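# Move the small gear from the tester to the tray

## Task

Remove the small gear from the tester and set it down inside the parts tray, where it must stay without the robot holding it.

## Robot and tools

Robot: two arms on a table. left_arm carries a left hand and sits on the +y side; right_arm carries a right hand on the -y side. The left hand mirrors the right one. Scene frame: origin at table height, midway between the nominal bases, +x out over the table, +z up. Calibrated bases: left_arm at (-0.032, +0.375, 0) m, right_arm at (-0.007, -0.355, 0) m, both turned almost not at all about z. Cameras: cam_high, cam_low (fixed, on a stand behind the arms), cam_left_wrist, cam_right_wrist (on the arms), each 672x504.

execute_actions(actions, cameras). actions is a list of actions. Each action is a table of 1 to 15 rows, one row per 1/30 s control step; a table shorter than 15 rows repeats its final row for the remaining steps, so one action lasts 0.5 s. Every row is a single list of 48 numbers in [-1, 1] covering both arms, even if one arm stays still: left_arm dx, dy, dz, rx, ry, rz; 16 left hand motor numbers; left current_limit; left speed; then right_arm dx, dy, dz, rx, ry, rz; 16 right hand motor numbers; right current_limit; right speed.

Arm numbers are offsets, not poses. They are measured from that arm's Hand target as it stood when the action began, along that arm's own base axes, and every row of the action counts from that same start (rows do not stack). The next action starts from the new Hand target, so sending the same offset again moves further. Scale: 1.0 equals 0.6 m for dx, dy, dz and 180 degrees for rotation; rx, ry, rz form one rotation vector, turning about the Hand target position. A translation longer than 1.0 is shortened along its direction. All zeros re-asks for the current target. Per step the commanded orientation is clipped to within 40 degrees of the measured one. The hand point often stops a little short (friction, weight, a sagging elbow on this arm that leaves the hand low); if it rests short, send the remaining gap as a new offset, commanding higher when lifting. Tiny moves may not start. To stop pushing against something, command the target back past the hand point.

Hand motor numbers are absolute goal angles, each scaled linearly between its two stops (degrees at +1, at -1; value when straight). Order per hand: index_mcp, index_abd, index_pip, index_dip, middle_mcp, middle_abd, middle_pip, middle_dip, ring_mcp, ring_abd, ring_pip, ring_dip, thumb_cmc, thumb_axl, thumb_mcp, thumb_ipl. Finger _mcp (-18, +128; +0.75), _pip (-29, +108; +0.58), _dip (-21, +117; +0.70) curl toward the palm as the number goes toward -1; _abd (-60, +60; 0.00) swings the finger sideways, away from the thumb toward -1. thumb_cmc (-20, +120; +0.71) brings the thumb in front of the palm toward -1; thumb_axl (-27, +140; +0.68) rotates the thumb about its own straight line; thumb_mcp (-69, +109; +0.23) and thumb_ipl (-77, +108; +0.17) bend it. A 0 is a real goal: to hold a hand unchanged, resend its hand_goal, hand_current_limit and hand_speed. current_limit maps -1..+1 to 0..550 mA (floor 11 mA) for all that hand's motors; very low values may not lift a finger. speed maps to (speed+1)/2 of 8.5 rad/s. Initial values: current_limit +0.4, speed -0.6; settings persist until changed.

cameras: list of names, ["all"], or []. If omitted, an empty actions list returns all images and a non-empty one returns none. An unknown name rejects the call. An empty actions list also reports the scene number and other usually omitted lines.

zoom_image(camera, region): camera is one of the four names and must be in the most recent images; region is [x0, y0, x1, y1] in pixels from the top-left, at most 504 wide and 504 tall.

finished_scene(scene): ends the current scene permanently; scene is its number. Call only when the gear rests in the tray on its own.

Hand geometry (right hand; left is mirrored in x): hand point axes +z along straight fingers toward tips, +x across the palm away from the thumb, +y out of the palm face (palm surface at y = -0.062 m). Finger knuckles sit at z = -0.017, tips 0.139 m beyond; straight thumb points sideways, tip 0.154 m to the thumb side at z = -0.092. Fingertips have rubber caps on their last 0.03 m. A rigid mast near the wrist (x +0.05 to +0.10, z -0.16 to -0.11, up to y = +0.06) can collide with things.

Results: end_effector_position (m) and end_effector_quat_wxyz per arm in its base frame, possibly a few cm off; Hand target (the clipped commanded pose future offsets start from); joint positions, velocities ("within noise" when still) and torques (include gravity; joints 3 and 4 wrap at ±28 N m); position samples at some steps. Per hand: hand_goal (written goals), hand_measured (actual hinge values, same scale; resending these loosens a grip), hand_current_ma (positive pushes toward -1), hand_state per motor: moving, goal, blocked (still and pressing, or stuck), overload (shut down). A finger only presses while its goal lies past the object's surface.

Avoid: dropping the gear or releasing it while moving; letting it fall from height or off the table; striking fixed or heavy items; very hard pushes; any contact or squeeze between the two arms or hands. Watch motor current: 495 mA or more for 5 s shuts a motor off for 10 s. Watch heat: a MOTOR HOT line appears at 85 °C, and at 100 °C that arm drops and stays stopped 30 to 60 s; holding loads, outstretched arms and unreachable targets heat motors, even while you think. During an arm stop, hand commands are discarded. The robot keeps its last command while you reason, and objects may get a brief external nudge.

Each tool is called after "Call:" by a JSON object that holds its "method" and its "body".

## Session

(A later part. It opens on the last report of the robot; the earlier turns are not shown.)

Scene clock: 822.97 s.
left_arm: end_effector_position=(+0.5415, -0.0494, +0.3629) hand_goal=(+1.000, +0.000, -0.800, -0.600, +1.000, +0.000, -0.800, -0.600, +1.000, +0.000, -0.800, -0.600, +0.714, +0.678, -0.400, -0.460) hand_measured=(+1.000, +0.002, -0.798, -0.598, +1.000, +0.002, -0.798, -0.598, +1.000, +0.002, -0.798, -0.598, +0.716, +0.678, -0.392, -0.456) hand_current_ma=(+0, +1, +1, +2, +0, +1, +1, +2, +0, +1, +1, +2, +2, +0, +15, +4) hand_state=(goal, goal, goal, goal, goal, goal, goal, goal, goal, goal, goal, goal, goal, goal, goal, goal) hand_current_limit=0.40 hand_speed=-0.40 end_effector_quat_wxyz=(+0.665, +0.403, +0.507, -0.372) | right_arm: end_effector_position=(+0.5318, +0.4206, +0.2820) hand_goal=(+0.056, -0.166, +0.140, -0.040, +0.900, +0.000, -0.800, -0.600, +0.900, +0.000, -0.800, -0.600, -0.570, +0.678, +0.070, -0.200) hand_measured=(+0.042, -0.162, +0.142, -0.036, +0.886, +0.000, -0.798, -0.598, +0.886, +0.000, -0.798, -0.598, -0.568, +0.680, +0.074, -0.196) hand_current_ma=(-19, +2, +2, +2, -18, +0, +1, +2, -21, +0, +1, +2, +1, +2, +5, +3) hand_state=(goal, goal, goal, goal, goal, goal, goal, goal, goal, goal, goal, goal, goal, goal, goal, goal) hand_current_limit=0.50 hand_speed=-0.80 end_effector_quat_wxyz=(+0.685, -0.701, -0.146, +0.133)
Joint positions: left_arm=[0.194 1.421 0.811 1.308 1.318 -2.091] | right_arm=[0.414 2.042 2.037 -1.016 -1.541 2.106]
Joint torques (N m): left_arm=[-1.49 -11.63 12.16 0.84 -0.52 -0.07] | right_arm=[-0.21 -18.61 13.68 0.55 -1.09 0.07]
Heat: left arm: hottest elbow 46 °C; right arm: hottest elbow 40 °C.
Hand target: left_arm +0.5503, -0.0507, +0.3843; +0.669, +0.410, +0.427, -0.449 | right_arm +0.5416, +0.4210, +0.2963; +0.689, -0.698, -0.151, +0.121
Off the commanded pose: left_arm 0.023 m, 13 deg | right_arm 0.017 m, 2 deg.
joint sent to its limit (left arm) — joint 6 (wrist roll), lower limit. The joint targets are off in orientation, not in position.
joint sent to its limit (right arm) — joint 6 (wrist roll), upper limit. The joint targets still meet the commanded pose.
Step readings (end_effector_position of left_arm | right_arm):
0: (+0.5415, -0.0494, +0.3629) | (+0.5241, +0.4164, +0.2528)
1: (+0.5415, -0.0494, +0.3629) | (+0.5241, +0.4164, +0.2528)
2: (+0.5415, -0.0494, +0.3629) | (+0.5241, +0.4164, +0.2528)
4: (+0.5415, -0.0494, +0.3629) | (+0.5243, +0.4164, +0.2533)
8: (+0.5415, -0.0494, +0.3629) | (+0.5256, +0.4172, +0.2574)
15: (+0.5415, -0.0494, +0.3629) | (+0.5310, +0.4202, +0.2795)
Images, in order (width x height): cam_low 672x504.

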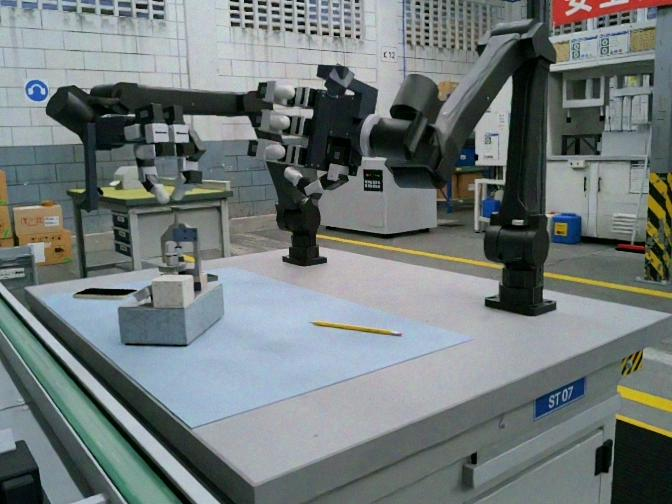

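Call:
{"method": "execute_actions", "body": {"actions": []}}

Scene clock: 843.00 s.
left_arm: end_effector_position=(+0.5415, -0.0494, +0.3629) hand_goal=(+1.000, +0.000, -0.800, -0.600, +1.000, +0.000, -0.800, -0.600, +1.000, +0.000, -0.800, -0.600, +0.714, +0.678, -0.400, -0.460) hand_measured=(+1.000, +0.002, -0.798, -0.598, +1.000, +0.002, -0.798, -0.598, +1.000, +0.002, -0.798, -0.598, +0.716, +0.678, -0.392, -0.456) hand_current_ma=(+0, +1, +1, +2, +0, +1, +1, +2, +0, +1, +1, +2, +2, +0, +15, +4) hand_state=(goal, goal, goal, goal, goal, goal, goal, goal, goal, goal, goal, goal, goal, goal, goal, goal) hand_current_limit=0.40 hand_speed=-0.40 end_effector_quat_wxyz=(+0.665, +0.403, +0.507, -0.372) | right_arm: end_effector_position=(+0.5318, +0.4206, +0.2820) hand_goal=(+0.056, -0.166, +0.140, -0.040, +0.900, +0.000, -0.800, -0.600, +0.900, +0.000, -0.800, -0.600, -0.570, +0.678, +0.070, -0.200) hand_measured=(+0.042, -0.162, +0.142, -0.036, +0.886, +0.000, -0.798, -0.598, +0.886, +0.000, -0.798, -0.598, -0.568, +0.680, +0.074, -0.196) hand_current_ma=(-19, +2, +2, +2, -18, +0, +1, +2, -21, +0, +1, +2, +1, +2, +5, +3) hand_state=(goal, goal, goal, goal, goal, goal, goal, goal, goal, goal, goal, goal, goal, goal, goal, goal) hand_current_limit=0.50 hand_speed=-0.80 end_effector_quat_wxyz=(+0.685, -0.701, -0.146, +0.133)
Joint positions: left_arm=[0.194 1.421 0.811 1.308 1.318 -2.091] | right_arm=[0.414 2.042 2.037 -1.016 -1.541 2.106]
Joint velocities: within noise
Joint torques (N m): left_arm=[-1.79 -11.58 12.1 0.85 -0.51 -0.09] | right_arm=[-0.32 -18.61 13.71 0.57 -1.06 0.08]
Heat: left arm: hottest elbow 46 °C; right arm: hottest elbow 42 °C.
Hand target: left_arm +0.5503, -0.0507, +0.3843; +0.669, +0.410, +0.427, -0.449 | right_arm +0.5416, +0.4210, +0.2963; +0.689, -0.698, -0.151, +0.121
Off the commanded pose: left_arm 0.023 m, 13 deg | right_arm 0.017 m, 2 deg.

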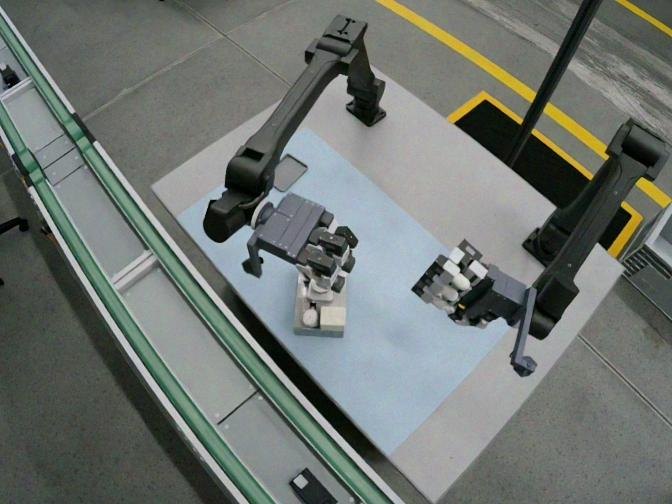

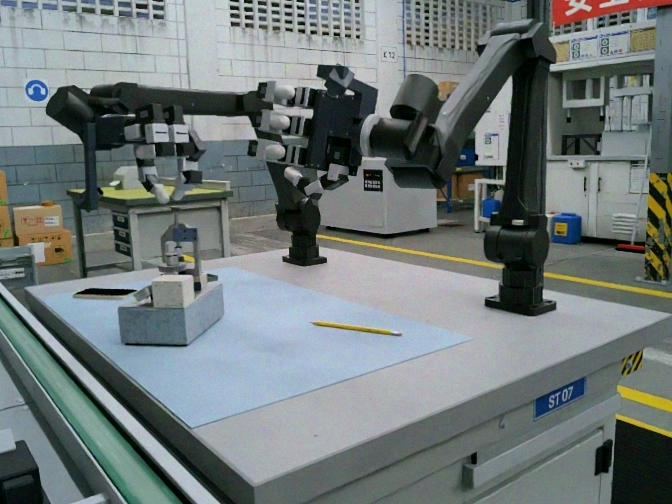

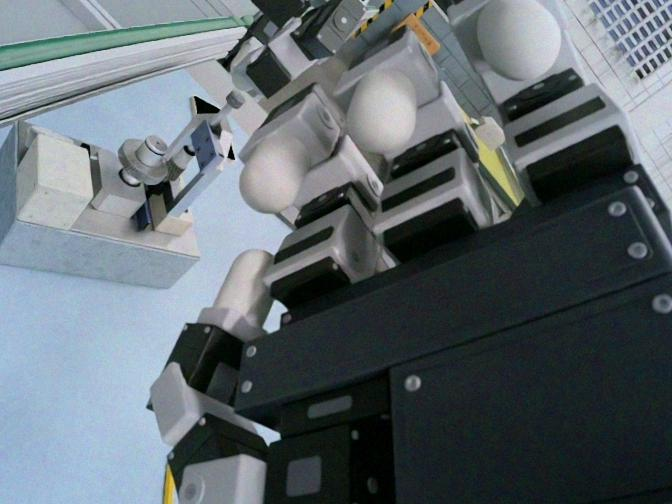

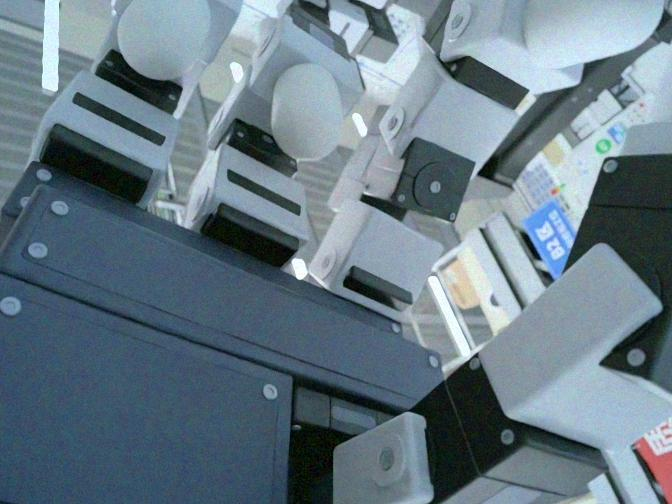

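Call:
{"method": "zoom_image", "body": {"camera": "cam_left_wrist", "region": [80, 60, 280, 210]}}

Call:
{"method": "zoom_image", "body": {"camera": "cam_low", "region": [110, 190, 230, 350]}}

Call:
{"method": "zoom_image", "body": {"camera": "cam_low", "region": [140, 210, 220, 300]}}

Scaled by 2.520 from the camera's 672x504 image, which has a finer 960x720 frame.

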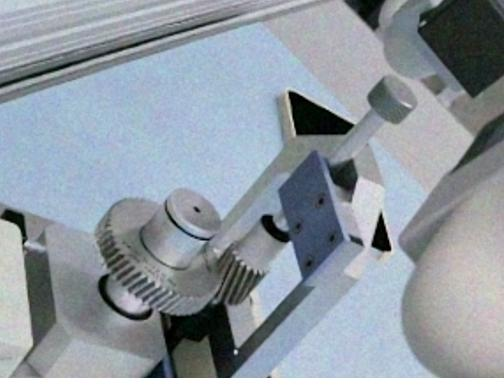

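Scaled by 3.150 from the camera's 672x504 image, which has a finer 960x720 frame.

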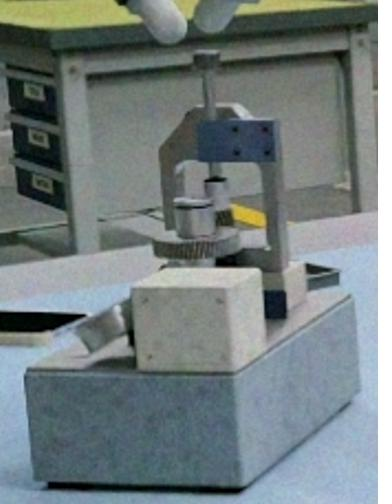

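Scaled by 5.600 from the camera's 672x504 image, which has a finer 960x720 frame.

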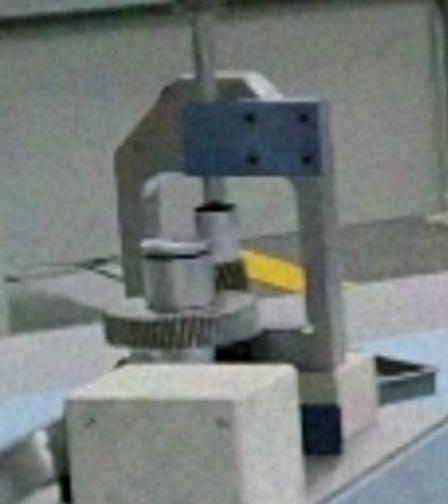

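Call:
{"method": "execute_actions", "body": {"actions": [[[0,0,0.08,0.0501,-0.0716,0.1367,1,0,-0.8,-0.6,1,0,-0.8,-0.6,1,0,-0.8,-0.6,0.714,0.678,-0.40,-0.46,0.4,-0.4, 0,0,0.1,0,0,0,0.274,-0.167,0.139,-0.029,0.9,0,-0.8,-0.6,0.9,0,-0.8,-0.6,-0.571,0.677,0.449,-0.697,0.5,-0.6]],[[-0.1,0.08,0.08,0.0501,-0.0716,0.1367,1,0,-0.8,-0.6,1,0,-0.8,-0.6,1,0,-0.8,-0.6,0.714,0.678,-0.40,-0.46,0.4,-0.4, 0,-0.05,0.15,0,0,0,0.274,-0.167,0.139,-0.029,0.9,0,-0.8,-0.6,0.9,0,-0.8,-0.6,-0.571,0.677,0.449,-0.697,0.5,-0.6]]], "cameras": ["cam_high"]}}

Scene clock: 1087.37 s.
left_arm: end_effector_position=(+0.4928, +0.0038, +0.4802) hand_goal=(+1.000, +0.000, -0.800, -0.600, +1.000, +0.000, -0.800, -0.600, +1.000, +0.000, -0.800, -0.600, +0.714, +0.678, -0.400, -0.460) hand_measured=(+1.000, +0.002, -0.798, -0.598, +1.000, +0.002, -0.798, -0.598, +1.000, +0.002, -0.798, -0.598, +0.716, +0.678, -0.392, -0.458) hand_current_ma=(+0, +1, +1, +2, +0, +1, +1, +2, +0, +1, +1, +2, +2, +0, +15, +3) hand_state=(goal, goal, goal, goal, goal, goal, goal, goal, goal, goal, goal, goal, goal, goal, goal, goal) hand_current_limit=0.40 hand_speed=-0.40 end_effector_quat_wxyz=(+0.802, +0.377, +0.462, +0.031) | right_arm: end_effector_position=(+0.5363, +0.3913, +0.4406) hand_goal=(+0.274, -0.166, +0.140, -0.028, +0.900, +0.000, -0.800, -0.600, +0.900, +0.000, -0.800, -0.600, -0.570, +0.678, +0.450, -0.696) hand_measured=(+0.258, -0.162, +0.142, -0.030, +0.886, +0.000, -0.798, -0.598, +0.886, +0.000, -0.798, -0.598, -0.568, +0.680, +0.448, -0.692) hand_current_ma=(-25, +2, +1, -1, -18, +0, +1, +2, -21, +0, +1, +2, +1, +2, -2, +4) hand_state=(goal, goal, goal, goal, goal, goal, goal, goal, goal, goal, goal, goal, goal, goal, goal, goal) hand_current_limit=0.50 hand_speed=-0.60 end_effector_quat_wxyz=(+0.697, -0.694, -0.142, +0.114)
Joint positions: left_arm=[0.107 1.06 0.713 0.741 0.714 -1.113] | right_arm=[0.367 2.125 2.593 -1.464 -1.567 2.106]
Joint torques (N m): left_arm=[-2.26 -8.41 9.36 1.7 -0.3 0.16] | right_arm=[-0.03 -18.14 11.92 0.57 -1 0.08]
Heat: left arm: hottest elbow 47 °C; right arm: hottest elbow 45 °C.
Hand target: left_arm +0.4903, -0.0027, +0.4803; +0.799, +0.380, +0.465, +0.036 | right_arm +0.5415, +0.3910, +0.4465; +0.689, -0.698, -0.151, +0.121
Off the commanded pose: left_arm 0.007 m, 1 deg | right_arm 0.008 m, 2 deg.
joint sent to its limit (right arm) — joint 6 (wrist roll), upper limit. The joint targets still meet the commanded pose.
Step readings (end_effector_position of left_arm | right_arm):
0: (+0.5415, -0.0494, +0.3629) | (+0.5318, +0.4206, +0.2820)
1: (+0.5419, -0.0489, +0.3634) | (+0.5316, +0.4205, +0.2824)
2: (+0.5444, -0.0460, +0.3672) | (+0.5308, +0.4202, +0.2849)
4: (+0.5504, -0.0384, +0.3797) | (+0.5295, +0.4196, +0.2944)
8: (+0.5527, -0.0369, +0.3994) | (+0.5310, +0.4203, +0.3260)
15: (+0.5517, -0.0454, +0.4151) | (+0.5307, +0.4202, +0.3559)
16: (+0.5520, -0.0443, +0.4166) | (+0.5302, +0.4200, +0.3574)
17: (+0.5519, -0.0394, +0.4196) | (+0.5295, +0.4184, +0.3605)
19: (+0.5440, -0.0255, +0.4285) | (+0.5279, +0.4149, +0.3731)
23: (+0.5138, -0.0082, +0.4544) | (+0.5264, +0.4038, +0.4117)
30: (+0.4894, +0.0061, +0.4870) | (+0.5243, +0.3869, +0.4638)
Images, in order (width x height): cam_high 672x504.

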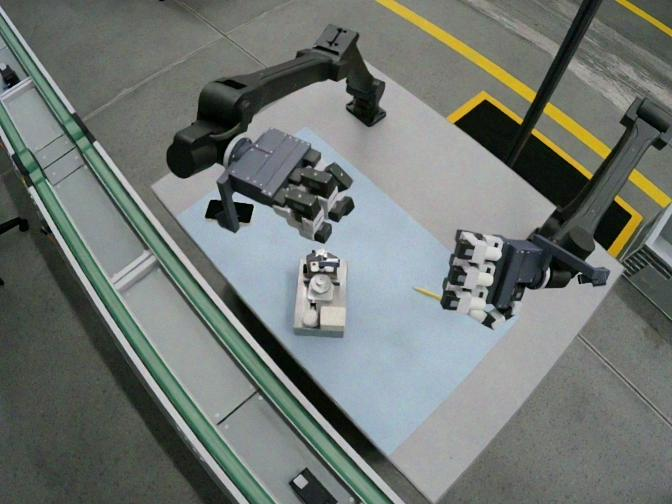

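Call:
{"method": "execute_actions", "body": {"actions": [[[0,0,0,0,0,0,1,0,-0.8,-0.6,1,0,-0.8,-0.6,1,0,-0.8,-0.6,0.714,0.678,-0.40,-0.46,0.4,-0.4, -0.01,-0.176,0,-0.0753,-0.0857,-0.1105,0.274,-0.167,0.139,-0.029,0.9,0,-0.8,-0.6,0.9,0,-0.8,-0.6,-0.571,0.677,0.449,-0.697,0.5,-0.6]],[[0,0,0,0,0,0,1,0,-0.8,-0.6,1,0,-0.8,-0.6,1,0,-0.8,-0.6,0.714,0.678,-0.40,-0.46,0.4,-0.4, -0.009,-0.176,0,-0.0753,-0.0857,-0.1105,0.274,-0.167,0.139,-0.029,0.9,0,-0.8,-0.6,0.9,0,-0.8,-0.6,-0.571,0.677,0.449,-0.697,0.5,-0.6]]]}}

Call:
{"method": "execute_actions", "body": {"actions": [[[0,0,0,0,0,0,1,0,-0.8,-0.6,1,0,-0.8,-0.6,1,0,-0.8,-0.6,0.714,0.678,-0.40,-0.46,0.4,-0.4, 0.06,-0.107,0,-0.0635,-0.070,-0.102,0.274,-0.167,0.139,-0.029,0.9,0,-0.8,-0.6,0.9,0,-0.8,-0.6,-0.571,0.677,0.449,-0.697,0.5,-0.6]],[[0,0,0,0,0,0,1,0,-0.8,-0.6,1,0,-0.8,-0.6,1,0,-0.8,-0.6,0.714,0.678,-0.40,-0.46,0.4,-0.4, 0.061,-0.106,0,-0.0635,-0.070,-0.102,0.274,-0.167,0.139,-0.029,0.9,0,-0.8,-0.6,0.9,0,-0.8,-0.6,-0.571,0.677,0.449,-0.697,0.5,-0.6]]], "cameras": ["cam_high"]}}

Scene clock: 1096.87 s.
left_arm: end_effector_position=(+0.4953, +0.0052, +0.4756) hand_goal=(+1.000, +0.000, -0.800, -0.600, +1.000, +0.000, -0.800, -0.600, +1.000, +0.000, -0.800, -0.600, +0.714, +0.678, -0.400, -0.460) hand_measured=(+1.000, +0.002, -0.798, -0.598, +1.000, +0.002, -0.798, -0.598, +1.000, +0.002, -0.798, -0.598, +0.716, +0.678, -0.392, -0.458) hand_current_ma=(+0, +1, +1, +2, +0, +1, +1, +2, +0, +1, +1, +2, +2, +0, +15, +3) hand_state=(goal, goal, goal, goal, goal, goal, goal, goal, goal, goal, goal, goal, goal, goal, goal, goal) hand_current_limit=0.40 hand_speed=-0.40 end_effector_quat_wxyz=(+0.798, +0.374, +0.472, +0.035) | right_arm: end_effector_position=(+0.5256, +0.1779, +0.4558) hand_goal=(+0.274, -0.166, +0.140, -0.028, +0.900, +0.000, -0.800, -0.600, +0.900, +0.000, -0.800, -0.600, -0.570, +0.678, +0.450, -0.696) hand_measured=(+0.270, -0.164, +0.142, -0.030, +0.896, +0.000, -0.798, -0.598, +0.894, +0.000, -0.798, -0.598, -0.568, +0.680, +0.448, -0.694) hand_current_ma=(-2, +2, +1, -1, -4, +0, +1, +2, -5, +0, +1, +2, +1, +2, -2, +2) hand_state=(goal, goal, goal, goal, goal, goal, goal, goal, goal, goal, goal, goal, goal, goal, goal, goal) hand_current_limit=0.50 hand_speed=-0.60 end_effector_quat_wxyz=(-0.448, +0.851, +0.057, +0.269)
Joint positions: left_arm=[0.103 1.058 0.713 0.712 0.696 -1.097] | right_arm=[0.195 1.445 1.822 -1.066 -0.774 2.011]
Joint torques (N m): left_arm=[-2.67 -9.17 9.77 1.66 -0.28 0.16] | right_arm=[0.26 -10.58 8.51 2.41 -0.34 0.05]
Heat: left arm: hottest elbow 45 °C; right arm: hottest elbow 43 °C.
Hand target: left_arm +0.4903, -0.0027, +0.4804; +0.799, +0.380, +0.465, +0.036 | right_arm +0.5303, +0.1797, +0.4465; -0.448, +0.851, +0.051, +0.270
Off the commanded pose: left_arm 0.010 m, 1 deg | right_arm 0.011 m, 1 deg.
Step readings (end_effector_position of left_arm | right_arm):
0: (+0.4928, +0.0038, +0.4803) | (+0.5363, +0.3913, +0.4406)
1: (+0.4929, +0.0040, +0.4802) | (+0.5372, +0.3907, +0.4393)
2: (+0.4931, +0.0044, +0.4798) | (+0.5425, +0.3849, +0.4332)
4: (+0.4942, +0.0054, +0.4780) | (+0.5455, +0.3680, +0.4177)
8: (+0.4955, +0.0055, +0.4757) | (+0.5442, +0.3203, +0.4205)
15: (+0.4956, +0.0053, +0.4753) | (+0.5261, +0.2792, +0.4682)
16: (+0.4955, +0.0053, +0.4755) | (+0.5250, +0.2773, +0.4712)
17: (+0.4955, +0.0052, +0.4754) | (+0.5265, +0.2691, +0.4688)
19: (+0.4955, +0.0052, +0.4754) | (+0.5261, +0.2450, +0.4571)
23: (+0.4954, +0.0052, +0.4756) | (+0.5254, +0.2006, +0.4452)
30: (+0.4953, +0.0052, +0.4756) | (+0.5246, +0.1777, +0.4565)

Scene clock: 1098.33 s.
left_arm: end_effector_position=(+0.4953, +0.0052, +0.4756) hand_goal=(+1.000, +0.000, -0.800, -0.600, +1.000, +0.000, -0.800, -0.600, +1.000, +0.000, -0.800, -0.600, +0.714, +0.678, -0.400, -0.460) hand_measured=(+1.000, +0.002, -0.798, -0.598, +1.000, +0.002, -0.798, -0.598, +1.000, +0.002, -0.798, -0.598, +0.716, +0.678, -0.392, -0.458) hand_current_ma=(+0, +1, +1, +2, +0, +1, +1, +2, +0, +1, +1, +2, +2, +0, +15, +3) hand_state=(goal, goal, goal, goal, goal, goal, goal, goal, goal, goal, goal, goal, goal, goal, goal, goal) hand_current_limit=0.40 hand_speed=-0.40 end_effector_quat_wxyz=(+0.798, +0.374, +0.472, +0.035) | right_arm: end_effector_position=(+0.5994, +0.0439, +0.4549) hand_goal=(+0.274, -0.166, +0.140, -0.028, +0.900, +0.000, -0.800, -0.600, +0.900, +0.000, -0.800, -0.600, -0.570, +0.678, +0.450, -0.696) hand_measured=(+0.274, -0.164, +0.142, -0.030, +0.898, +0.000, -0.798, -0.598, +0.898, +0.000, -0.798, -0.598, -0.566, +0.680, +0.448, -0.694) hand_current_ma=(+0, +2, +1, -1, -2, +0, +1, +2, -2, +0, +1, +2, +4, +2, -2, +2) hand_state=(goal, goal, goal, goal, goal, goal, goal, goal, goal, goal, goal, goal, goal, goal, goal, goal) hand_current_limit=0.50 hand_speed=-0.60 end_effector_quat_wxyz=(-0.147, +0.815, -0.079, +0.555)
Joint positions: left_arm=[0.103 1.058 0.713 0.712 0.696 -1.097] | right_arm=[0.204 1.358 1.547 -0.536 0.039 1.94]
Joint torques (N m): left_arm=[-2.43 -9.35 9.7 1.78 -0.3 0.15] | right_arm=[0.97 -10.46 9.2 2.97 0.15 -0.27]
Heat: left arm: hottest elbow 45 °C; right arm: hottest elbow 43 °C.
Hand target: left_arm +0.4903, -0.0027, +0.4804; +0.799, +0.380, +0.465, +0.036 | right_arm +0.6029, +0.0519, +0.4463; -0.147, +0.816, -0.071, +0.555
Off the commanded pose: left_arm 0.011 m, 1 deg | right_arm 0.012 m, 1 deg.
Step readings (end_effector_position of left_arm | right_arm):
0: (+0.4953, +0.0052, +0.4756) | (+0.5256, +0.1779, +0.4558)
1: (+0.4953, +0.0052, +0.4756) | (+0.5269, +0.1760, +0.4549)
2: (+0.4953, +0.0052, +0.4756) | (+0.5328, +0.1670, +0.4534)
4: (+0.4953, +0.0052, +0.4756) | (+0.5452, +0.1458, +0.4494)
8: (+0.4953, +0.0052, +0.4756) | (+0.5576, +0.1199, +0.4460)
15: (+0.4953, +0.0052, +0.4756) | (+0.5648, +0.1119, +0.4490)
16: (+0.4953, +0.0052, +0.4756) | (+0.5658, +0.1094, +0.4494)
17: (+0.4953, +0.0052, +0.4756) | (+0.5693, +0.0992, +0.4504)
19: (+0.4953, +0.0052, +0.4756) | (+0.5766, +0.0773, +0.4530)
23: (+0.4953, +0.0052, +0.4756) | (+0.5879, +0.0516, +0.4535)
30: (+0.4953, +0.0052, +0.4756) | (+0.5972, +0.0440, +0.4521)
Images, in order (width x height): cam_high 672x504.

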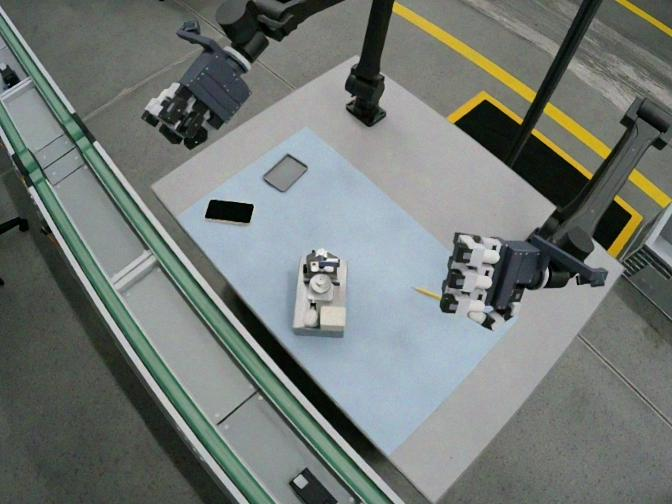

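Call:
{"method": "zoom_image", "body": {"camera": "cam_high", "region": [280, 235, 364, 347]}}

Scaled by 4.500 from the camera's 672x504 image, which has a finer 960x720 frame.

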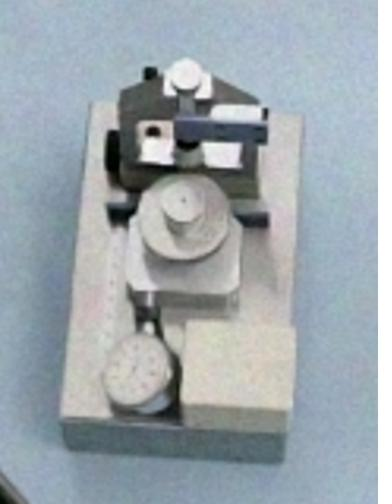

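Call:
{"method": "execute_actions", "body": {"actions": [[[0,0,0,0,0,0,1,0,-0.8,-0.6,1,0,-0.8,-0.6,1,0,-0.8,-0.6,0.714,0.678,-0.40,-0.46,0.4,-0.4, 0.105,0.248,0.007,-0.0686,-0.0694,-0.1247,0.274,-0.167,0.139,-0.029,0.9,0,-0.8,-0.6,0.9,0,-0.8,-0.6,-0.571,0.677,0.449,-0.697,0.5,-0.6]],[[0,0,0,0,0,0,1,0,-0.8,-0.6,1,0,-0.8,-0.6,1,0,-0.8,-0.6,0.714,0.678,-0.40,-0.46,0.4,-0.4, -0.028,0.352,-0.05,0.0157,-0.0543,-0.158,0.274,-0.167,0.139,-0.029,0.9,0,-0.8,-0.6,0.9,0,-0.8,-0.6,-0.571,0.677,0.449,-0.697,0.5,-0.6]]], "cameras": ["all"]}}

Scene clock: 1109.63 s.
left_arm: end_effector_position=(+0.4953, +0.0052, +0.4756) hand_goal=(+1.000, +0.000, -0.800, -0.600, +1.000, +0.000, -0.800, -0.600, +1.000, +0.000, -0.800, -0.600, +0.714, +0.678, -0.400, -0.460) hand_measured=(+1.000, +0.002, -0.798, -0.598, +1.000, +0.002, -0.798, -0.598, +1.000, +0.002, -0.798, -0.598, +0.716, +0.678, -0.392, -0.458) hand_current_ma=(+0, +1, +1, +2, +0, +1, +1, +2, +0, +1, +1, +2, +2, +0, +15, +3) hand_state=(goal, goal, goal, goal, goal, goal, goal, goal, goal, goal, goal, goal, goal, goal, goal, goal) hand_current_limit=0.40 hand_speed=-0.40 end_effector_quat_wxyz=(+0.798, +0.374, +0.472, +0.035) | right_arm: end_effector_position=(+0.6146, +0.3452, +0.4086) hand_goal=(+0.274, -0.166, +0.140, -0.028, +0.900, +0.000, -0.800, -0.600, +0.900, +0.000, -0.800, -0.600, -0.570, +0.678, +0.450, -0.696) hand_measured=(+0.274, -0.162, +0.142, -0.030, +0.900, +0.000, -0.798, -0.598, +0.900, +0.000, -0.798, -0.598, -0.562, +0.680, +0.448, -0.694) hand_current_ma=(+0, +2, +1, -1, +0, +0, +1, +1, +0, +0, +1, +1, +8, +2, -1, +1) hand_state=(goal, goal, goal, goal, goal, goal, goal, goal, goal, goal, goal, goal, goal, goal, goal, goal) hand_current_limit=0.50 hand_speed=-0.60 end_effector_quat_wxyz=(+0.106, +0.654, -0.280, +0.695)
Joint positions: left_arm=[0.103 1.058 0.713 0.712 0.696 -1.097] | right_arm=[0.78 2.056 2.12 -0.115 1.335 1.874]
Joint torques (N m): left_arm=[-2.78 -8.88 9.69 1.77 -0.28 0.16] | right_arm=[0.21 -19.55 9.96 1.32 -0.07 -0.16]
Heat: left arm: hottest elbow 44 °C; right arm: hottest elbow 42 °C.
Hand target: left_arm +0.4903, -0.0027, +0.4804; +0.799, +0.380, +0.465, +0.036 | right_arm +0.6490, +0.4120, +0.4206; +0.174, +0.616, -0.346, +0.686
Off the commanded pose: left_arm 0.011 m, 1 deg | right_arm 0.076 m, 12 deg.
led back after a hold (right arm): the arm was led back toward your command in small steps, so it may still be short of it.
previous command not reached (right arm): moving toward its pose would have brought two parts of the arm too close to each other.
Step readings (end_effector_position of left_arm | right_arm):
0: (+0.4953, +0.0052, +0.4756) | (+0.5995, +0.0439, +0.4550)
1: (+0.4953, +0.0052, +0.4756) | (+0.5990, +0.0423, +0.4560)
2: (+0.4953, +0.0052, +0.4756) | (+0.5972, +0.0365, +0.4596)
4: (+0.4953, +0.0052, +0.4756) | (+0.5948, +0.0469, +0.4681)
8: (+0.4953, +0.0052, +0.4756) | (+0.6019, +0.1443, +0.4569)
15: (+0.4953, +0.0052, +0.4756) | (+0.6395, +0.2261, +0.3917)
16: (+0.4953, +0.0052, +0.4756) | (+0.6426, +0.2225, +0.3863)
17: (+0.4953, +0.0052, +0.4756) | (+0.6389, +0.2188, +0.3872)
19: (+0.4953, +0.0052, +0.4756) | (+0.6336, +0.2238, +0.3979)
22: (+0.4953, +0.0052, +0.4756) | (+0.6252, +0.2832, +0.4082) HELD (not all sent) right_arm
23: (+0.4953, +0.0052, +0.4756) | (+0.6233, +0.3039, +0.4058) HELD (not all sent) right_arm
30: (+0.4953, +0.0052, +0.4756) | (+0.6044, +0.3429, +0.3962)
HELD (not all sent) right_arm: steps 22 to 26.
pose unreachable (right arm): on one or more control steps of this call, first in action 1 (counted from 0), this arm could not follow its commanded pose, so it was not sent that pose on those steps. On the call's last step it was still not sent that pose. It may still have moved: this result reports where it is.
cause: moving toward the commanded pose would bring two parts of the arm too close to each other (joints 4 (wrist pitch) to 6 (wrist roll) lie between them).

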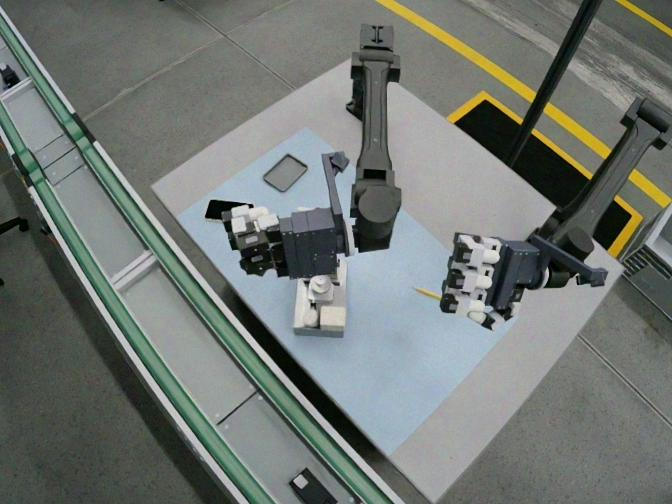

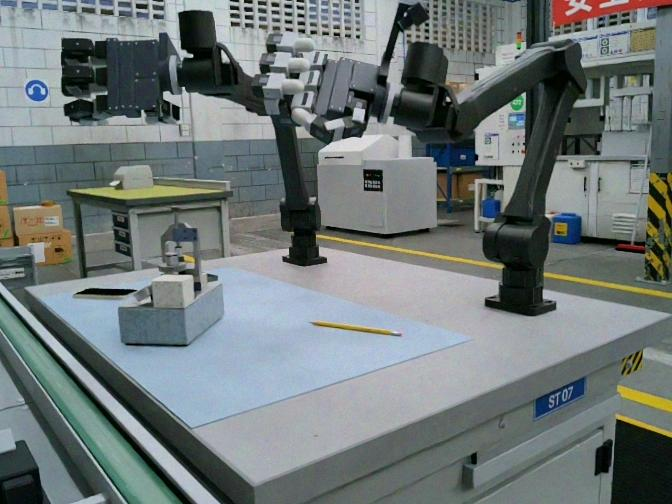

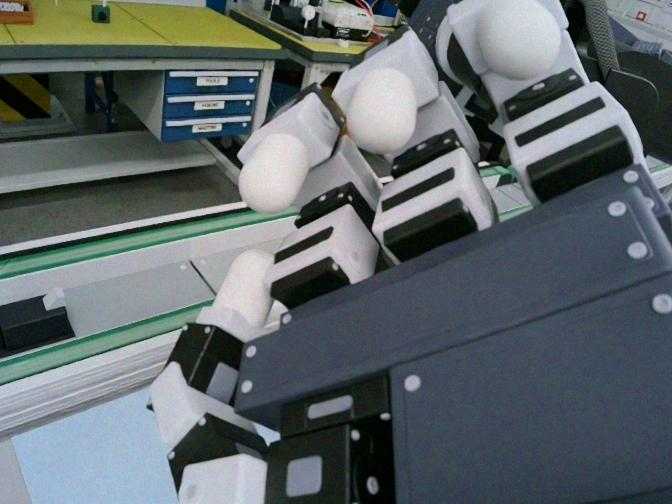

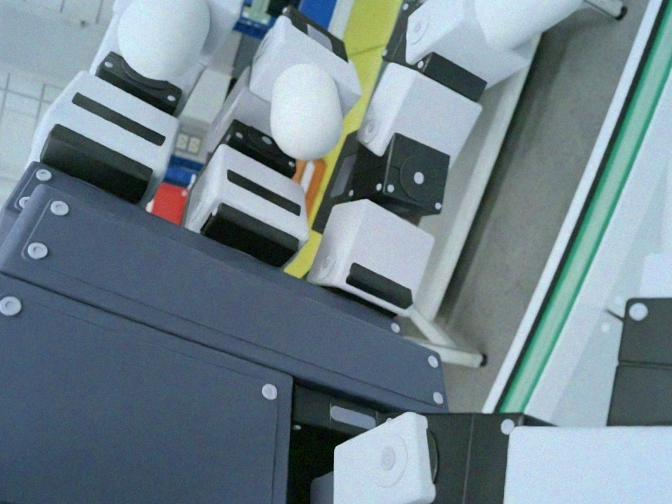

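Call:
{"method": "execute_actions", "body": {"actions": [[[0,0,0,0,0,0,1,0,-0.8,-0.6,1,0,-0.8,-0.6,1,0,-0.8,-0.6,0.714,0.678,-0.40,-0.46,0.4,-0.4, 0,0.01,-0.1,-0.0082,-0.008,0.0504,-0.205,0,0.431,0.406,0.9,0,-0.8,-0.6,0.9,0,-0.8,-0.6,-0.571,0.677,0.787,-0.589,0.5,-0.6]]]}}

Call:
{"method": "execute_actions", "body": {"actions": [[[0,0,0,0,0,0,1,0,-0.8,-0.6,1,0,-0.8,-0.6,1,0,-0.8,-0.6,0.714,0.678,-0.40,-0.46,0.4,-0.4, 0,0.006,-0.1,0,0,0,-0.205,0,0.431,0.406,0.9,0,-0.8,-0.6,0.9,0,-0.8,-0.6,-0.571,0.677,0.787,-0.589,0.5,-0.6]]], "cameras": ["all"]}}

Scene clock: 1137.00 s.
left_arm: end_effector_position=(+0.4953, +0.0052, +0.4756) hand_goal=(+1.000, +0.000, -0.800, -0.600, +1.000, +0.000, -0.800, -0.600, +1.000, +0.000, -0.800, -0.600, +0.714, +0.678, -0.400, -0.460) hand_measured=(+1.000, +0.002, -0.798, -0.598, +1.000, +0.002, -0.798, -0.598, +1.000, +0.002, -0.798, -0.598, +0.716, +0.678, -0.392, -0.458) hand_current_ma=(+0, +1, +1, +2, +0, +1, +1, +2, +0, +1, +1, +2, +2, +0, +15, +3) hand_state=(goal, goal, goal, goal, goal, goal, goal, goal, goal, goal, goal, goal, goal, goal, goal, goal) hand_current_limit=0.40 hand_speed=-0.40 end_effector_quat_wxyz=(+0.798, +0.374, +0.472, +0.035) | right_arm: end_effector_position=(+0.6464, +0.4112, +0.3416) hand_goal=(-0.204, +0.000, +0.432, +0.406, +0.900, +0.000, -0.800, -0.600, +0.900, +0.000, -0.800, -0.600, -0.570, +0.678, +0.788, -0.588) hand_measured=(-0.202, +0.002, +0.430, +0.404, +0.900, +0.000, -0.798, -0.598, +0.900, +0.000, -0.798, -0.598, -0.562, +0.678, +0.786, -0.590) hand_current_ma=(+1, +1, -2, -2, +0, +0, +1, +1, +0, +0, +1, +1, +8, +0, -2, -1) hand_state=(goal, goal, goal, goal, goal, goal, goal, goal, goal, goal, goal, goal, goal, goal, goal, goal) hand_current_limit=0.50 hand_speed=-0.60 end_effector_quat_wxyz=(+0.132, +0.647, -0.275, +0.699)
Joint positions: left_arm=[0.103 1.058 0.713 0.712 0.696 -1.097] | right_arm=[0.811 2.345 2.403 0.003 1.398 1.726]
Joint torques (N m): left_arm=[-2.37 -9.05 9.65 1.78 -0.29 0.16] | right_arm=[0.67 -22.48 13.82 1.74 0 -0.25]
Heat: left arm: hottest elbow 42 °C; right arm: hottest elbow 41 °C.
Hand target: left_arm +0.4903, -0.0027, +0.4804; +0.799, +0.380, +0.465, +0.036 | right_arm +0.6490, +0.4180, +0.3604; +0.123, +0.630, -0.290, +0.710
Off the commanded pose: left_arm 0.011 m, 1 deg | right_arm 0.020 m, 3 deg.
held back during your reply time (right arm), on 90 control steps: two parts of the arm were too close to each other, or the arm's last command would have brought them too close.
led back after a hold (right arm): the arm was led back toward your command in small steps, so it may still be short of it.
Step readings (end_effector_position of left_arm | right_arm):
0: (+0.4953, +0.0052, +0.4756) | (+0.6146, +0.3452, +0.4086)
1: (+0.4953, +0.0052, +0.4756) | (+0.6146, +0.3452, +0.4086)
2: (+0.4953, +0.0052, +0.4756) | (+0.6146, +0.3452, +0.4086)
4: (+0.4953, +0.0052, +0.4756) | (+0.6142, +0.3450, +0.4078)
8: (+0.4953, +0.0052, +0.4756) | (+0.6198, +0.3573, +0.4031)
15: (+0.4953, +0.0052, +0.4756) | (+0.6391, +0.3966, +0.3577)

Scene clock: 1137.70 s.
left_arm: end_effector_position=(+0.4953, +0.0052, +0.4756) hand_goal=(+1.000, +0.000, -0.800, -0.600, +1.000, +0.000, -0.800, -0.600, +1.000, +0.000, -0.800, -0.600, +0.714, +0.678, -0.400, -0.460) hand_measured=(+1.000, +0.002, -0.798, -0.598, +1.000, +0.002, -0.798, -0.598, +1.000, +0.002, -0.798, -0.598, +0.716, +0.678, -0.392, -0.458) hand_current_ma=(+0, +1, +1, +2, +0, +1, +1, +2, +0, +1, +1, +2, +2, +0, +15, +3) hand_state=(goal, goal, goal, goal, goal, goal, goal, goal, goal, goal, goal, goal, goal, goal, goal, goal) hand_current_limit=0.40 hand_speed=-0.40 end_effector_quat_wxyz=(+0.798, +0.374, +0.472, +0.035) | right_arm: end_effector_position=(+0.6464, +0.4112, +0.3416) hand_goal=(-0.204, +0.000, +0.432, +0.406, +0.900, +0.000, -0.800, -0.600, +0.900, +0.000, -0.800, -0.600, -0.570, +0.678, +0.788, -0.588) hand_measured=(-0.202, +0.002, +0.430, +0.404, +0.900, +0.000, -0.798, -0.598, +0.900, +0.000, -0.798, -0.598, -0.562, +0.678, +0.786, -0.590) hand_current_ma=(+1, +1, -2, -2, +0, +0, +1, +1, +0, +0, +1, +1, +8, +0, -2, -1) hand_state=(goal, goal, goal, goal, goal, goal, goal, goal, goal, goal, goal, goal, goal, goal, goal, goal) hand_current_limit=0.50 hand_speed=-0.60 end_effector_quat_wxyz=(+0.132, +0.647, -0.275, +0.699)
Joint positions: left_arm=[0.103 1.058 0.713 0.712 0.696 -1.097] | right_arm=[0.811 2.345 2.403 0.003 1.398 1.726]
Joint torques (N m): left_arm=[-2.55 -9.17 9.74 1.74 -0.28 0.16] | right_arm=[0.44 -22.77 9.69 1.21 -0.12 -0.18]
Heat: left arm: hottest elbow 42 °C; right arm: hottest elbow 41 °C.
Hand target: left_arm +0.4903, -0.0027, +0.4804; +0.799, +0.380, +0.465, +0.036 | right_arm +0.6464, +0.4112, +0.3416; +0.132, +0.647, -0.275, +0.699 (last step not sent: back at the drive's target)
Off the commanded pose: left_arm 0.011 m, 1 deg | right_arm 0.043 m, 3 deg.
Step readings (end_effector_position of left_arm | right_arm):
0: (+0.4953, +0.0052, +0.4756) | (+0.6464, +0.4112, +0.3416)
1: (+0.4953, +0.0052, +0.4756) | (+0.6464, +0.4112, +0.3416) HELD (not all sent) right_arm
2: (+0.4953, +0.0052, +0.4756) | (+0.6464, +0.4112, +0.3416) HELD (not all sent) right_arm
4: (+0.4953, +0.0052, +0.4756) | (+0.6464, +0.4112, +0.3416) HELD (not all sent) right_arm
8: (+0.4953, +0.0052, +0.4756) | (+0.6464, +0.4112, +0.3416) HELD (not all sent) right_arm
15: (+0.4953, +0.0052, +0.4756) | (+0.6464, +0.4112, +0.3416) HELD (not all sent) right_arm
HELD (not all sent) right_arm: steps 1 to 15.
pose unreachable (right arm): on one or more control steps of this call, first in action 0 (counted from 0), this arm could not follow its commanded pose, so it was not sent that pose on those steps. It may still have moved: this result reports where it is.
cause: moving toward the commanded pose would bring two parts of the arm too close to each other (joints 4 (wrist pitch) to 6 (wrist roll) lie between them).

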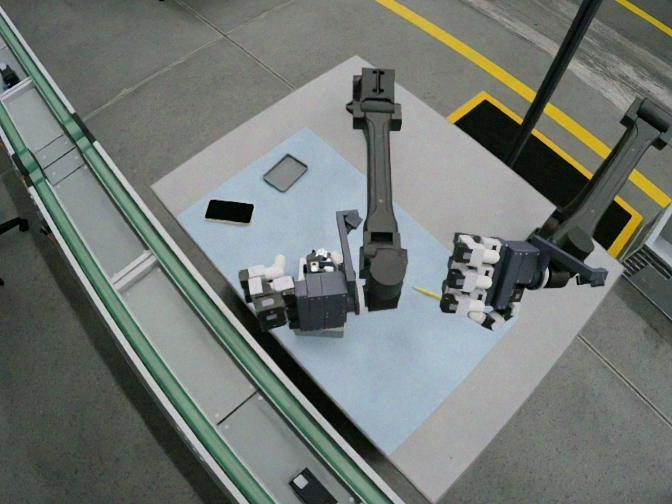

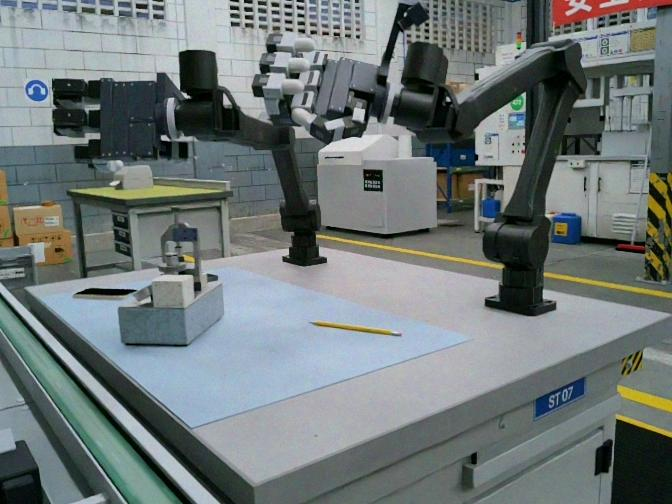

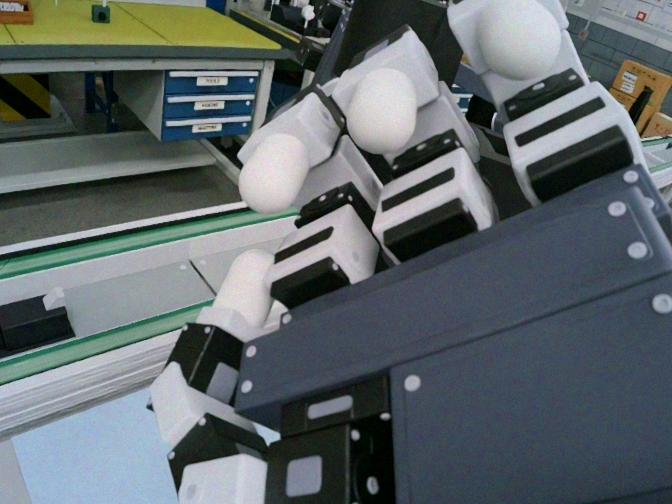

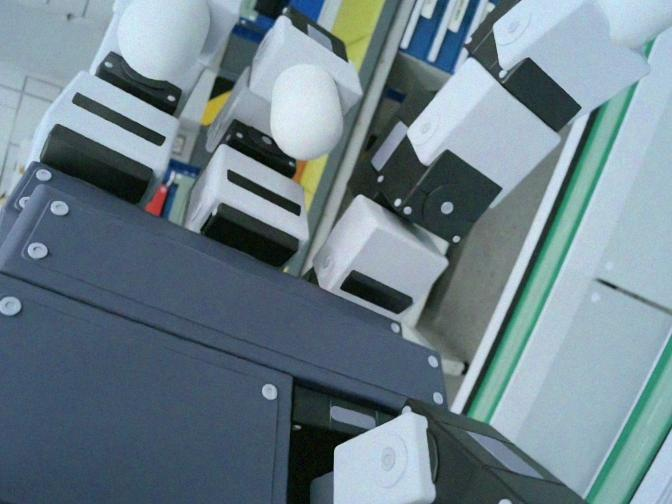

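Call:
{"method": "execute_actions", "body": {"actions": [[[0,0,0,0,0,0,1,0,-0.8,-0.6,1,0,-0.8,-0.6,1,0,-0.8,-0.6,0.714,0.678,-0.40,-0.46,0.4,-0.4, 0,0,0,-0.0326,0.0157,-0.0115,-0.205,0,0.431,0.406,0.9,0,-0.8,-0.6,0.9,0,-0.8,-0.6,-0.571,0.677,0.787,-0.589,0.5,-0.6]]]}}

Scene clock: 1251.43 s.
left_arm: end_effector_position=(+0.4953, +0.0052, +0.4756) hand_goal=(+1.000, +0.000, -0.800, -0.600, +1.000, +0.000, -0.800, -0.600, +1.000, +0.000, -0.800, -0.600, +0.714, +0.678, -0.400, -0.460) hand_measured=(+1.000, +0.002, -0.798, -0.598, +1.000, +0.002, -0.798, -0.598, +1.000, +0.002, -0.798, -0.598, +0.716, +0.678, -0.392, -0.458) hand_current_ma=(+0, +1, +1, +2, +0, +1, +1, +2, +0, +1, +1, +2, +2, +0, +15, +3) hand_state=(goal, goal, goal, goal, goal, goal, goal, goal, goal, goal, goal, goal, goal, goal, goal, goal) hand_current_limit=0.40 hand_speed=-0.40 end_effector_quat_wxyz=(+0.798, +0.374, +0.472, +0.035) | right_arm: end_effector_position=(+0.6409, +0.4065, +0.3484) hand_goal=(-0.204, +0.000, +0.432, +0.406, +0.900, +0.000, -0.800, -0.600, +0.900, +0.000, -0.800, -0.600, -0.570, +0.678, +0.788, -0.588) hand_measured=(-0.202, +0.002, +0.430, +0.404, +0.900, +0.000, -0.798, -0.598, +0.900, +0.000, -0.798, -0.598, -0.562, +0.678, +0.786, -0.590) hand_current_ma=(+1, +1, -2, -2, +0, +0, +1, +1, +0, +0, +1, +1, +8, +0, -2, -1) hand_state=(goal, goal, goal, goal, goal, goal, goal, goal, goal, goal, goal, goal, goal, goal, goal, goal) hand_current_limit=0.50 hand_speed=-0.60 end_effector_quat_wxyz=(+0.185, +0.659, -0.242, +0.688)
Joint positions: left_arm=[0.103 1.058 0.713 0.712 0.696 -1.097] | right_arm=[0.811 2.355 2.403 0.054 1.425 1.559]
Joint torques (N m): left_arm=[-2.55 -9.11 9.62 1.7 -0.29 0.15] | right_arm=[-0.03 -20.25 13.23 1.77 -0.01 -0.26]
Heat: left arm: hottest elbow 40 °C; right arm: hottest shoulder 38 °C.
Hand target: left_arm +0.4903, -0.0027, +0.4804; +0.799, +0.380, +0.465, +0.036 | right_arm +0.6464, +0.4112, +0.3416; +0.184, +0.652, -0.247, +0.693
Off the commanded pose: left_arm 0.011 m, 1 deg | right_arm 0.010 m, 1 deg.
Step readings (end_effector_position of left_arm | right_arm):
0: (+0.4953, +0.0052, +0.4756) | (+0.6464, +0.4112, +0.3416)
1: (+0.4953, +0.0052, +0.4756) | (+0.6463, +0.4111, +0.3417)
2: (+0.4953, +0.0052, +0.4756) | (+0.6456, +0.4106, +0.3422)
4: (+0.4953, +0.0052, +0.4756) | (+0.6436, +0.4091, +0.3436)
8: (+0.4953, +0.0052, +0.4756) | (+0.6412, +0.4069, +0.3467)
15: (+0.4953, +0.0052, +0.4756) | (+0.6408, +0.4065, +0.3471)

Call:
{"method": "execute_actions", "body": {"actions": [[[0,0,0,0,0,0,1,0,-0.8,-0.6,1,0,-0.8,-0.6,1,0,-0.8,-0.6,0.714,0.678,-0.40,-0.46,0.4,-0.4, 0,0.005,-0.1,0,0,0,-0.205,0,0.431,0.406,0.9,0,-0.8,-0.6,0.9,0,-0.8,-0.6,-0.571,0.677,0.787,-0.589,0.5,-0.6]],[[0,0,0,0,0,0,1,0,-0.8,-0.6,1,0,-0.8,-0.6,1,0,-0.8,-0.6,0.714,0.678,-0.40,-0.46,0.4,-0.4, 0,0.005,-0.08,0,0,0,-0.205,0,0.431,0.406,0.9,0,-0.8,-0.6,0.9,0,-0.8,-0.6,-0.571,0.677,0.787,-0.589,0.5,-0.6]]], "cameras": ["cam_high","cam_low","cam_right_wrist"]}}

Scene clock: 1256.60 s.
left_arm: end_effector_position=(+0.4953, +0.0052, +0.4756) hand_goal=(+1.000, +0.000, -0.800, -0.600, +1.000, +0.000, -0.800, -0.600, +1.000, +0.000, -0.800, -0.600, +0.714, +0.678, -0.400, -0.460) hand_measured=(+1.000, +0.002, -0.798, -0.598, +1.000, +0.002, -0.798, -0.598, +1.000, +0.002, -0.798, -0.598, +0.716, +0.678, -0.392, -0.458) hand_current_ma=(+0, +1, +1, +2, +0, +1, +1, +2, +0, +1, +1, +2, +2, +0, +15, +3) hand_state=(goal, goal, goal, goal, goal, goal, goal, goal, goal, goal, goal, goal, goal, goal, goal, goal) hand_current_limit=0.40 hand_speed=-0.40 end_effector_quat_wxyz=(+0.798, +0.374, +0.472, +0.035) | right_arm: end_effector_position=(+0.6463, +0.4126, +0.2564) hand_goal=(-0.204, +0.000, +0.432, +0.406, +0.900, +0.000, -0.800, -0.600, +0.900, +0.000, -0.800, -0.600, -0.570, +0.678, +0.788, -0.588) hand_measured=(-0.202, +0.002, +0.430, +0.404, +0.900, +0.000, -0.798, -0.598, +0.900, +0.000, -0.798, -0.598, -0.562, +0.678, +0.786, -0.590) hand_current_ma=(+1, +1, -2, -2, +0, +0, +1, +1, +0, +0, +1, +1, +8, +0, -2, -1) hand_state=(goal, goal, goal, goal, goal, goal, goal, goal, goal, goal, goal, goal, goal, goal, goal, goal) hand_current_limit=0.50 hand_speed=-0.60 end_effector_quat_wxyz=(+0.174, +0.648, -0.258, +0.695)
Joint positions: left_arm=[0.103 1.058 0.713 0.712 0.696 -1.097] | right_arm=[0.811 2.42 2.266 0.347 1.433 1.512]
Joint torques (N m): left_arm=[-2.49 -9.05 9.8 1.74 -0.28 0.15] | right_arm=[0.62 -21.6 8.83 1.69 -0.19 -0.22]
Heat: left arm: hottest elbow 40 °C; right arm: hottest shoulder 39 °C.
Hand target: left_arm +0.4903, -0.0027, +0.4804; +0.799, +0.380, +0.465, +0.036 | right_arm +0.6463, +0.4172, +0.2339; +0.184, +0.652, -0.247, +0.693
Off the commanded pose: left_arm 0.011 m, 1 deg | right_arm 0.023 m, 2 deg.
Step readings (end_effector_position of left_arm | right_arm):
0: (+0.4953, +0.0052, +0.4756) | (+0.6409, +0.4065, +0.3485)
1: (+0.4953, +0.0052, +0.4756) | (+0.6408, +0.4064, +0.3485)
2: (+0.4953, +0.0052, +0.4756) | (+0.6407, +0.4065, +0.3482)
4: (+0.4953, +0.0052, +0.4756) | (+0.6407, +0.4068, +0.3448)
8: (+0.4953, +0.0052, +0.4756) | (+0.6411, +0.4073, +0.3283)
15: (+0.4953, +0.0052, +0.4756) | (+0.6438, +0.4102, +0.3039)
16: (+0.4953, +0.0052, +0.4756) | (+0.6441, +0.4104, +0.3024)
17: (+0.4953, +0.0052, +0.4756) | (+0.6441, +0.4104, +0.3001)
19: (+0.4953, +0.0052, +0.4756) | (+0.6439, +0.4102, +0.2941)
23: (+0.4953, +0.0052, +0.4756) | (+0.6440, +0.4104, +0.2773)
30: (+0.4953, +0.0052, +0.4756) | (+0.6463, +0.4128, +0.2560)
Images, in order (width x height): cam_high 672x504, cam_low 672x504, cam_right_wrist 672x504.

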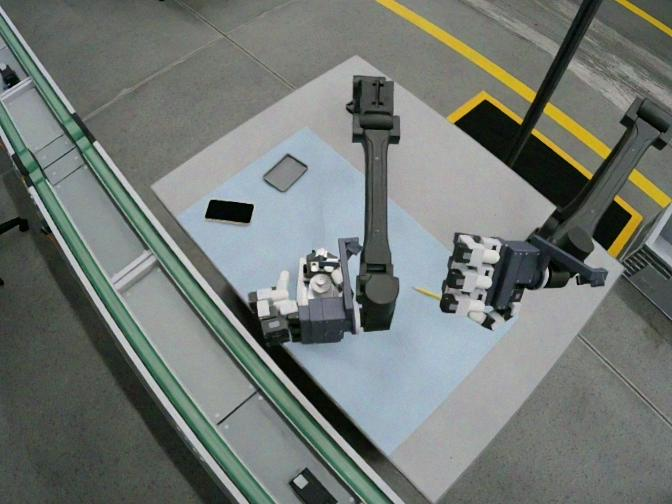

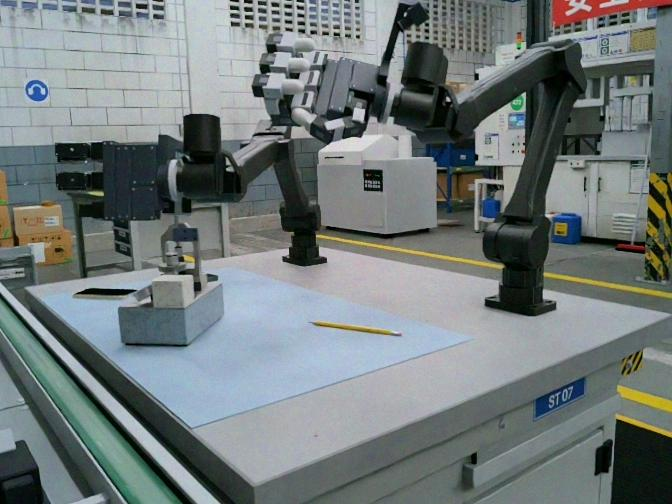

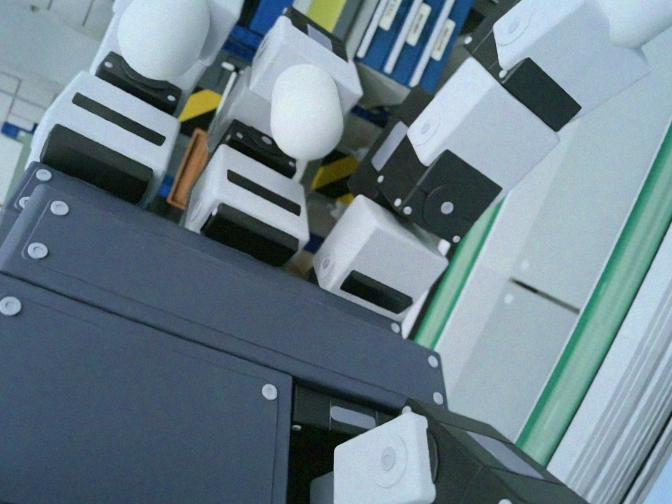

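Call:
{"method": "zoom_image", "body": {"camera": "cam_high", "region": [230, 220, 400, 360]}}

Call:
{"method": "zoom_image", "body": {"camera": "cam_low", "region": [80, 130, 260, 350]}}

Scaled by 2.965 from the camera's 672x504 image, which has a finer 960x720 frame.

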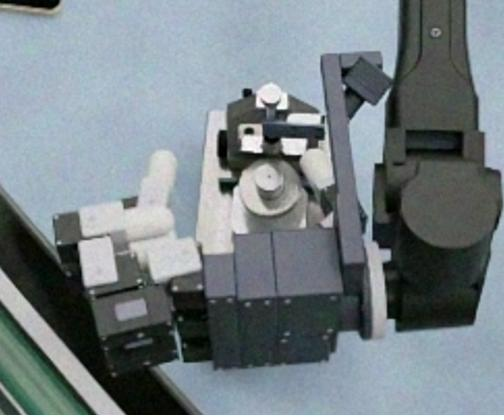

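Scaled by 2.291 from the camera's 672x504 image, which has a finer 960x720 frame.

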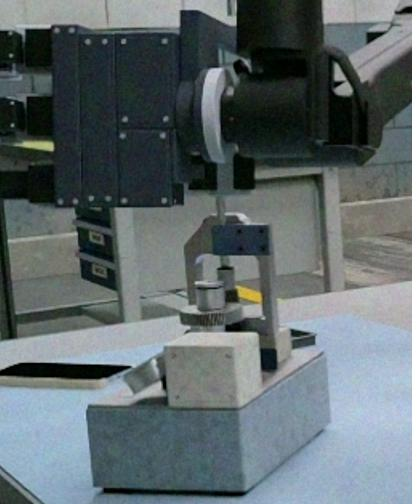

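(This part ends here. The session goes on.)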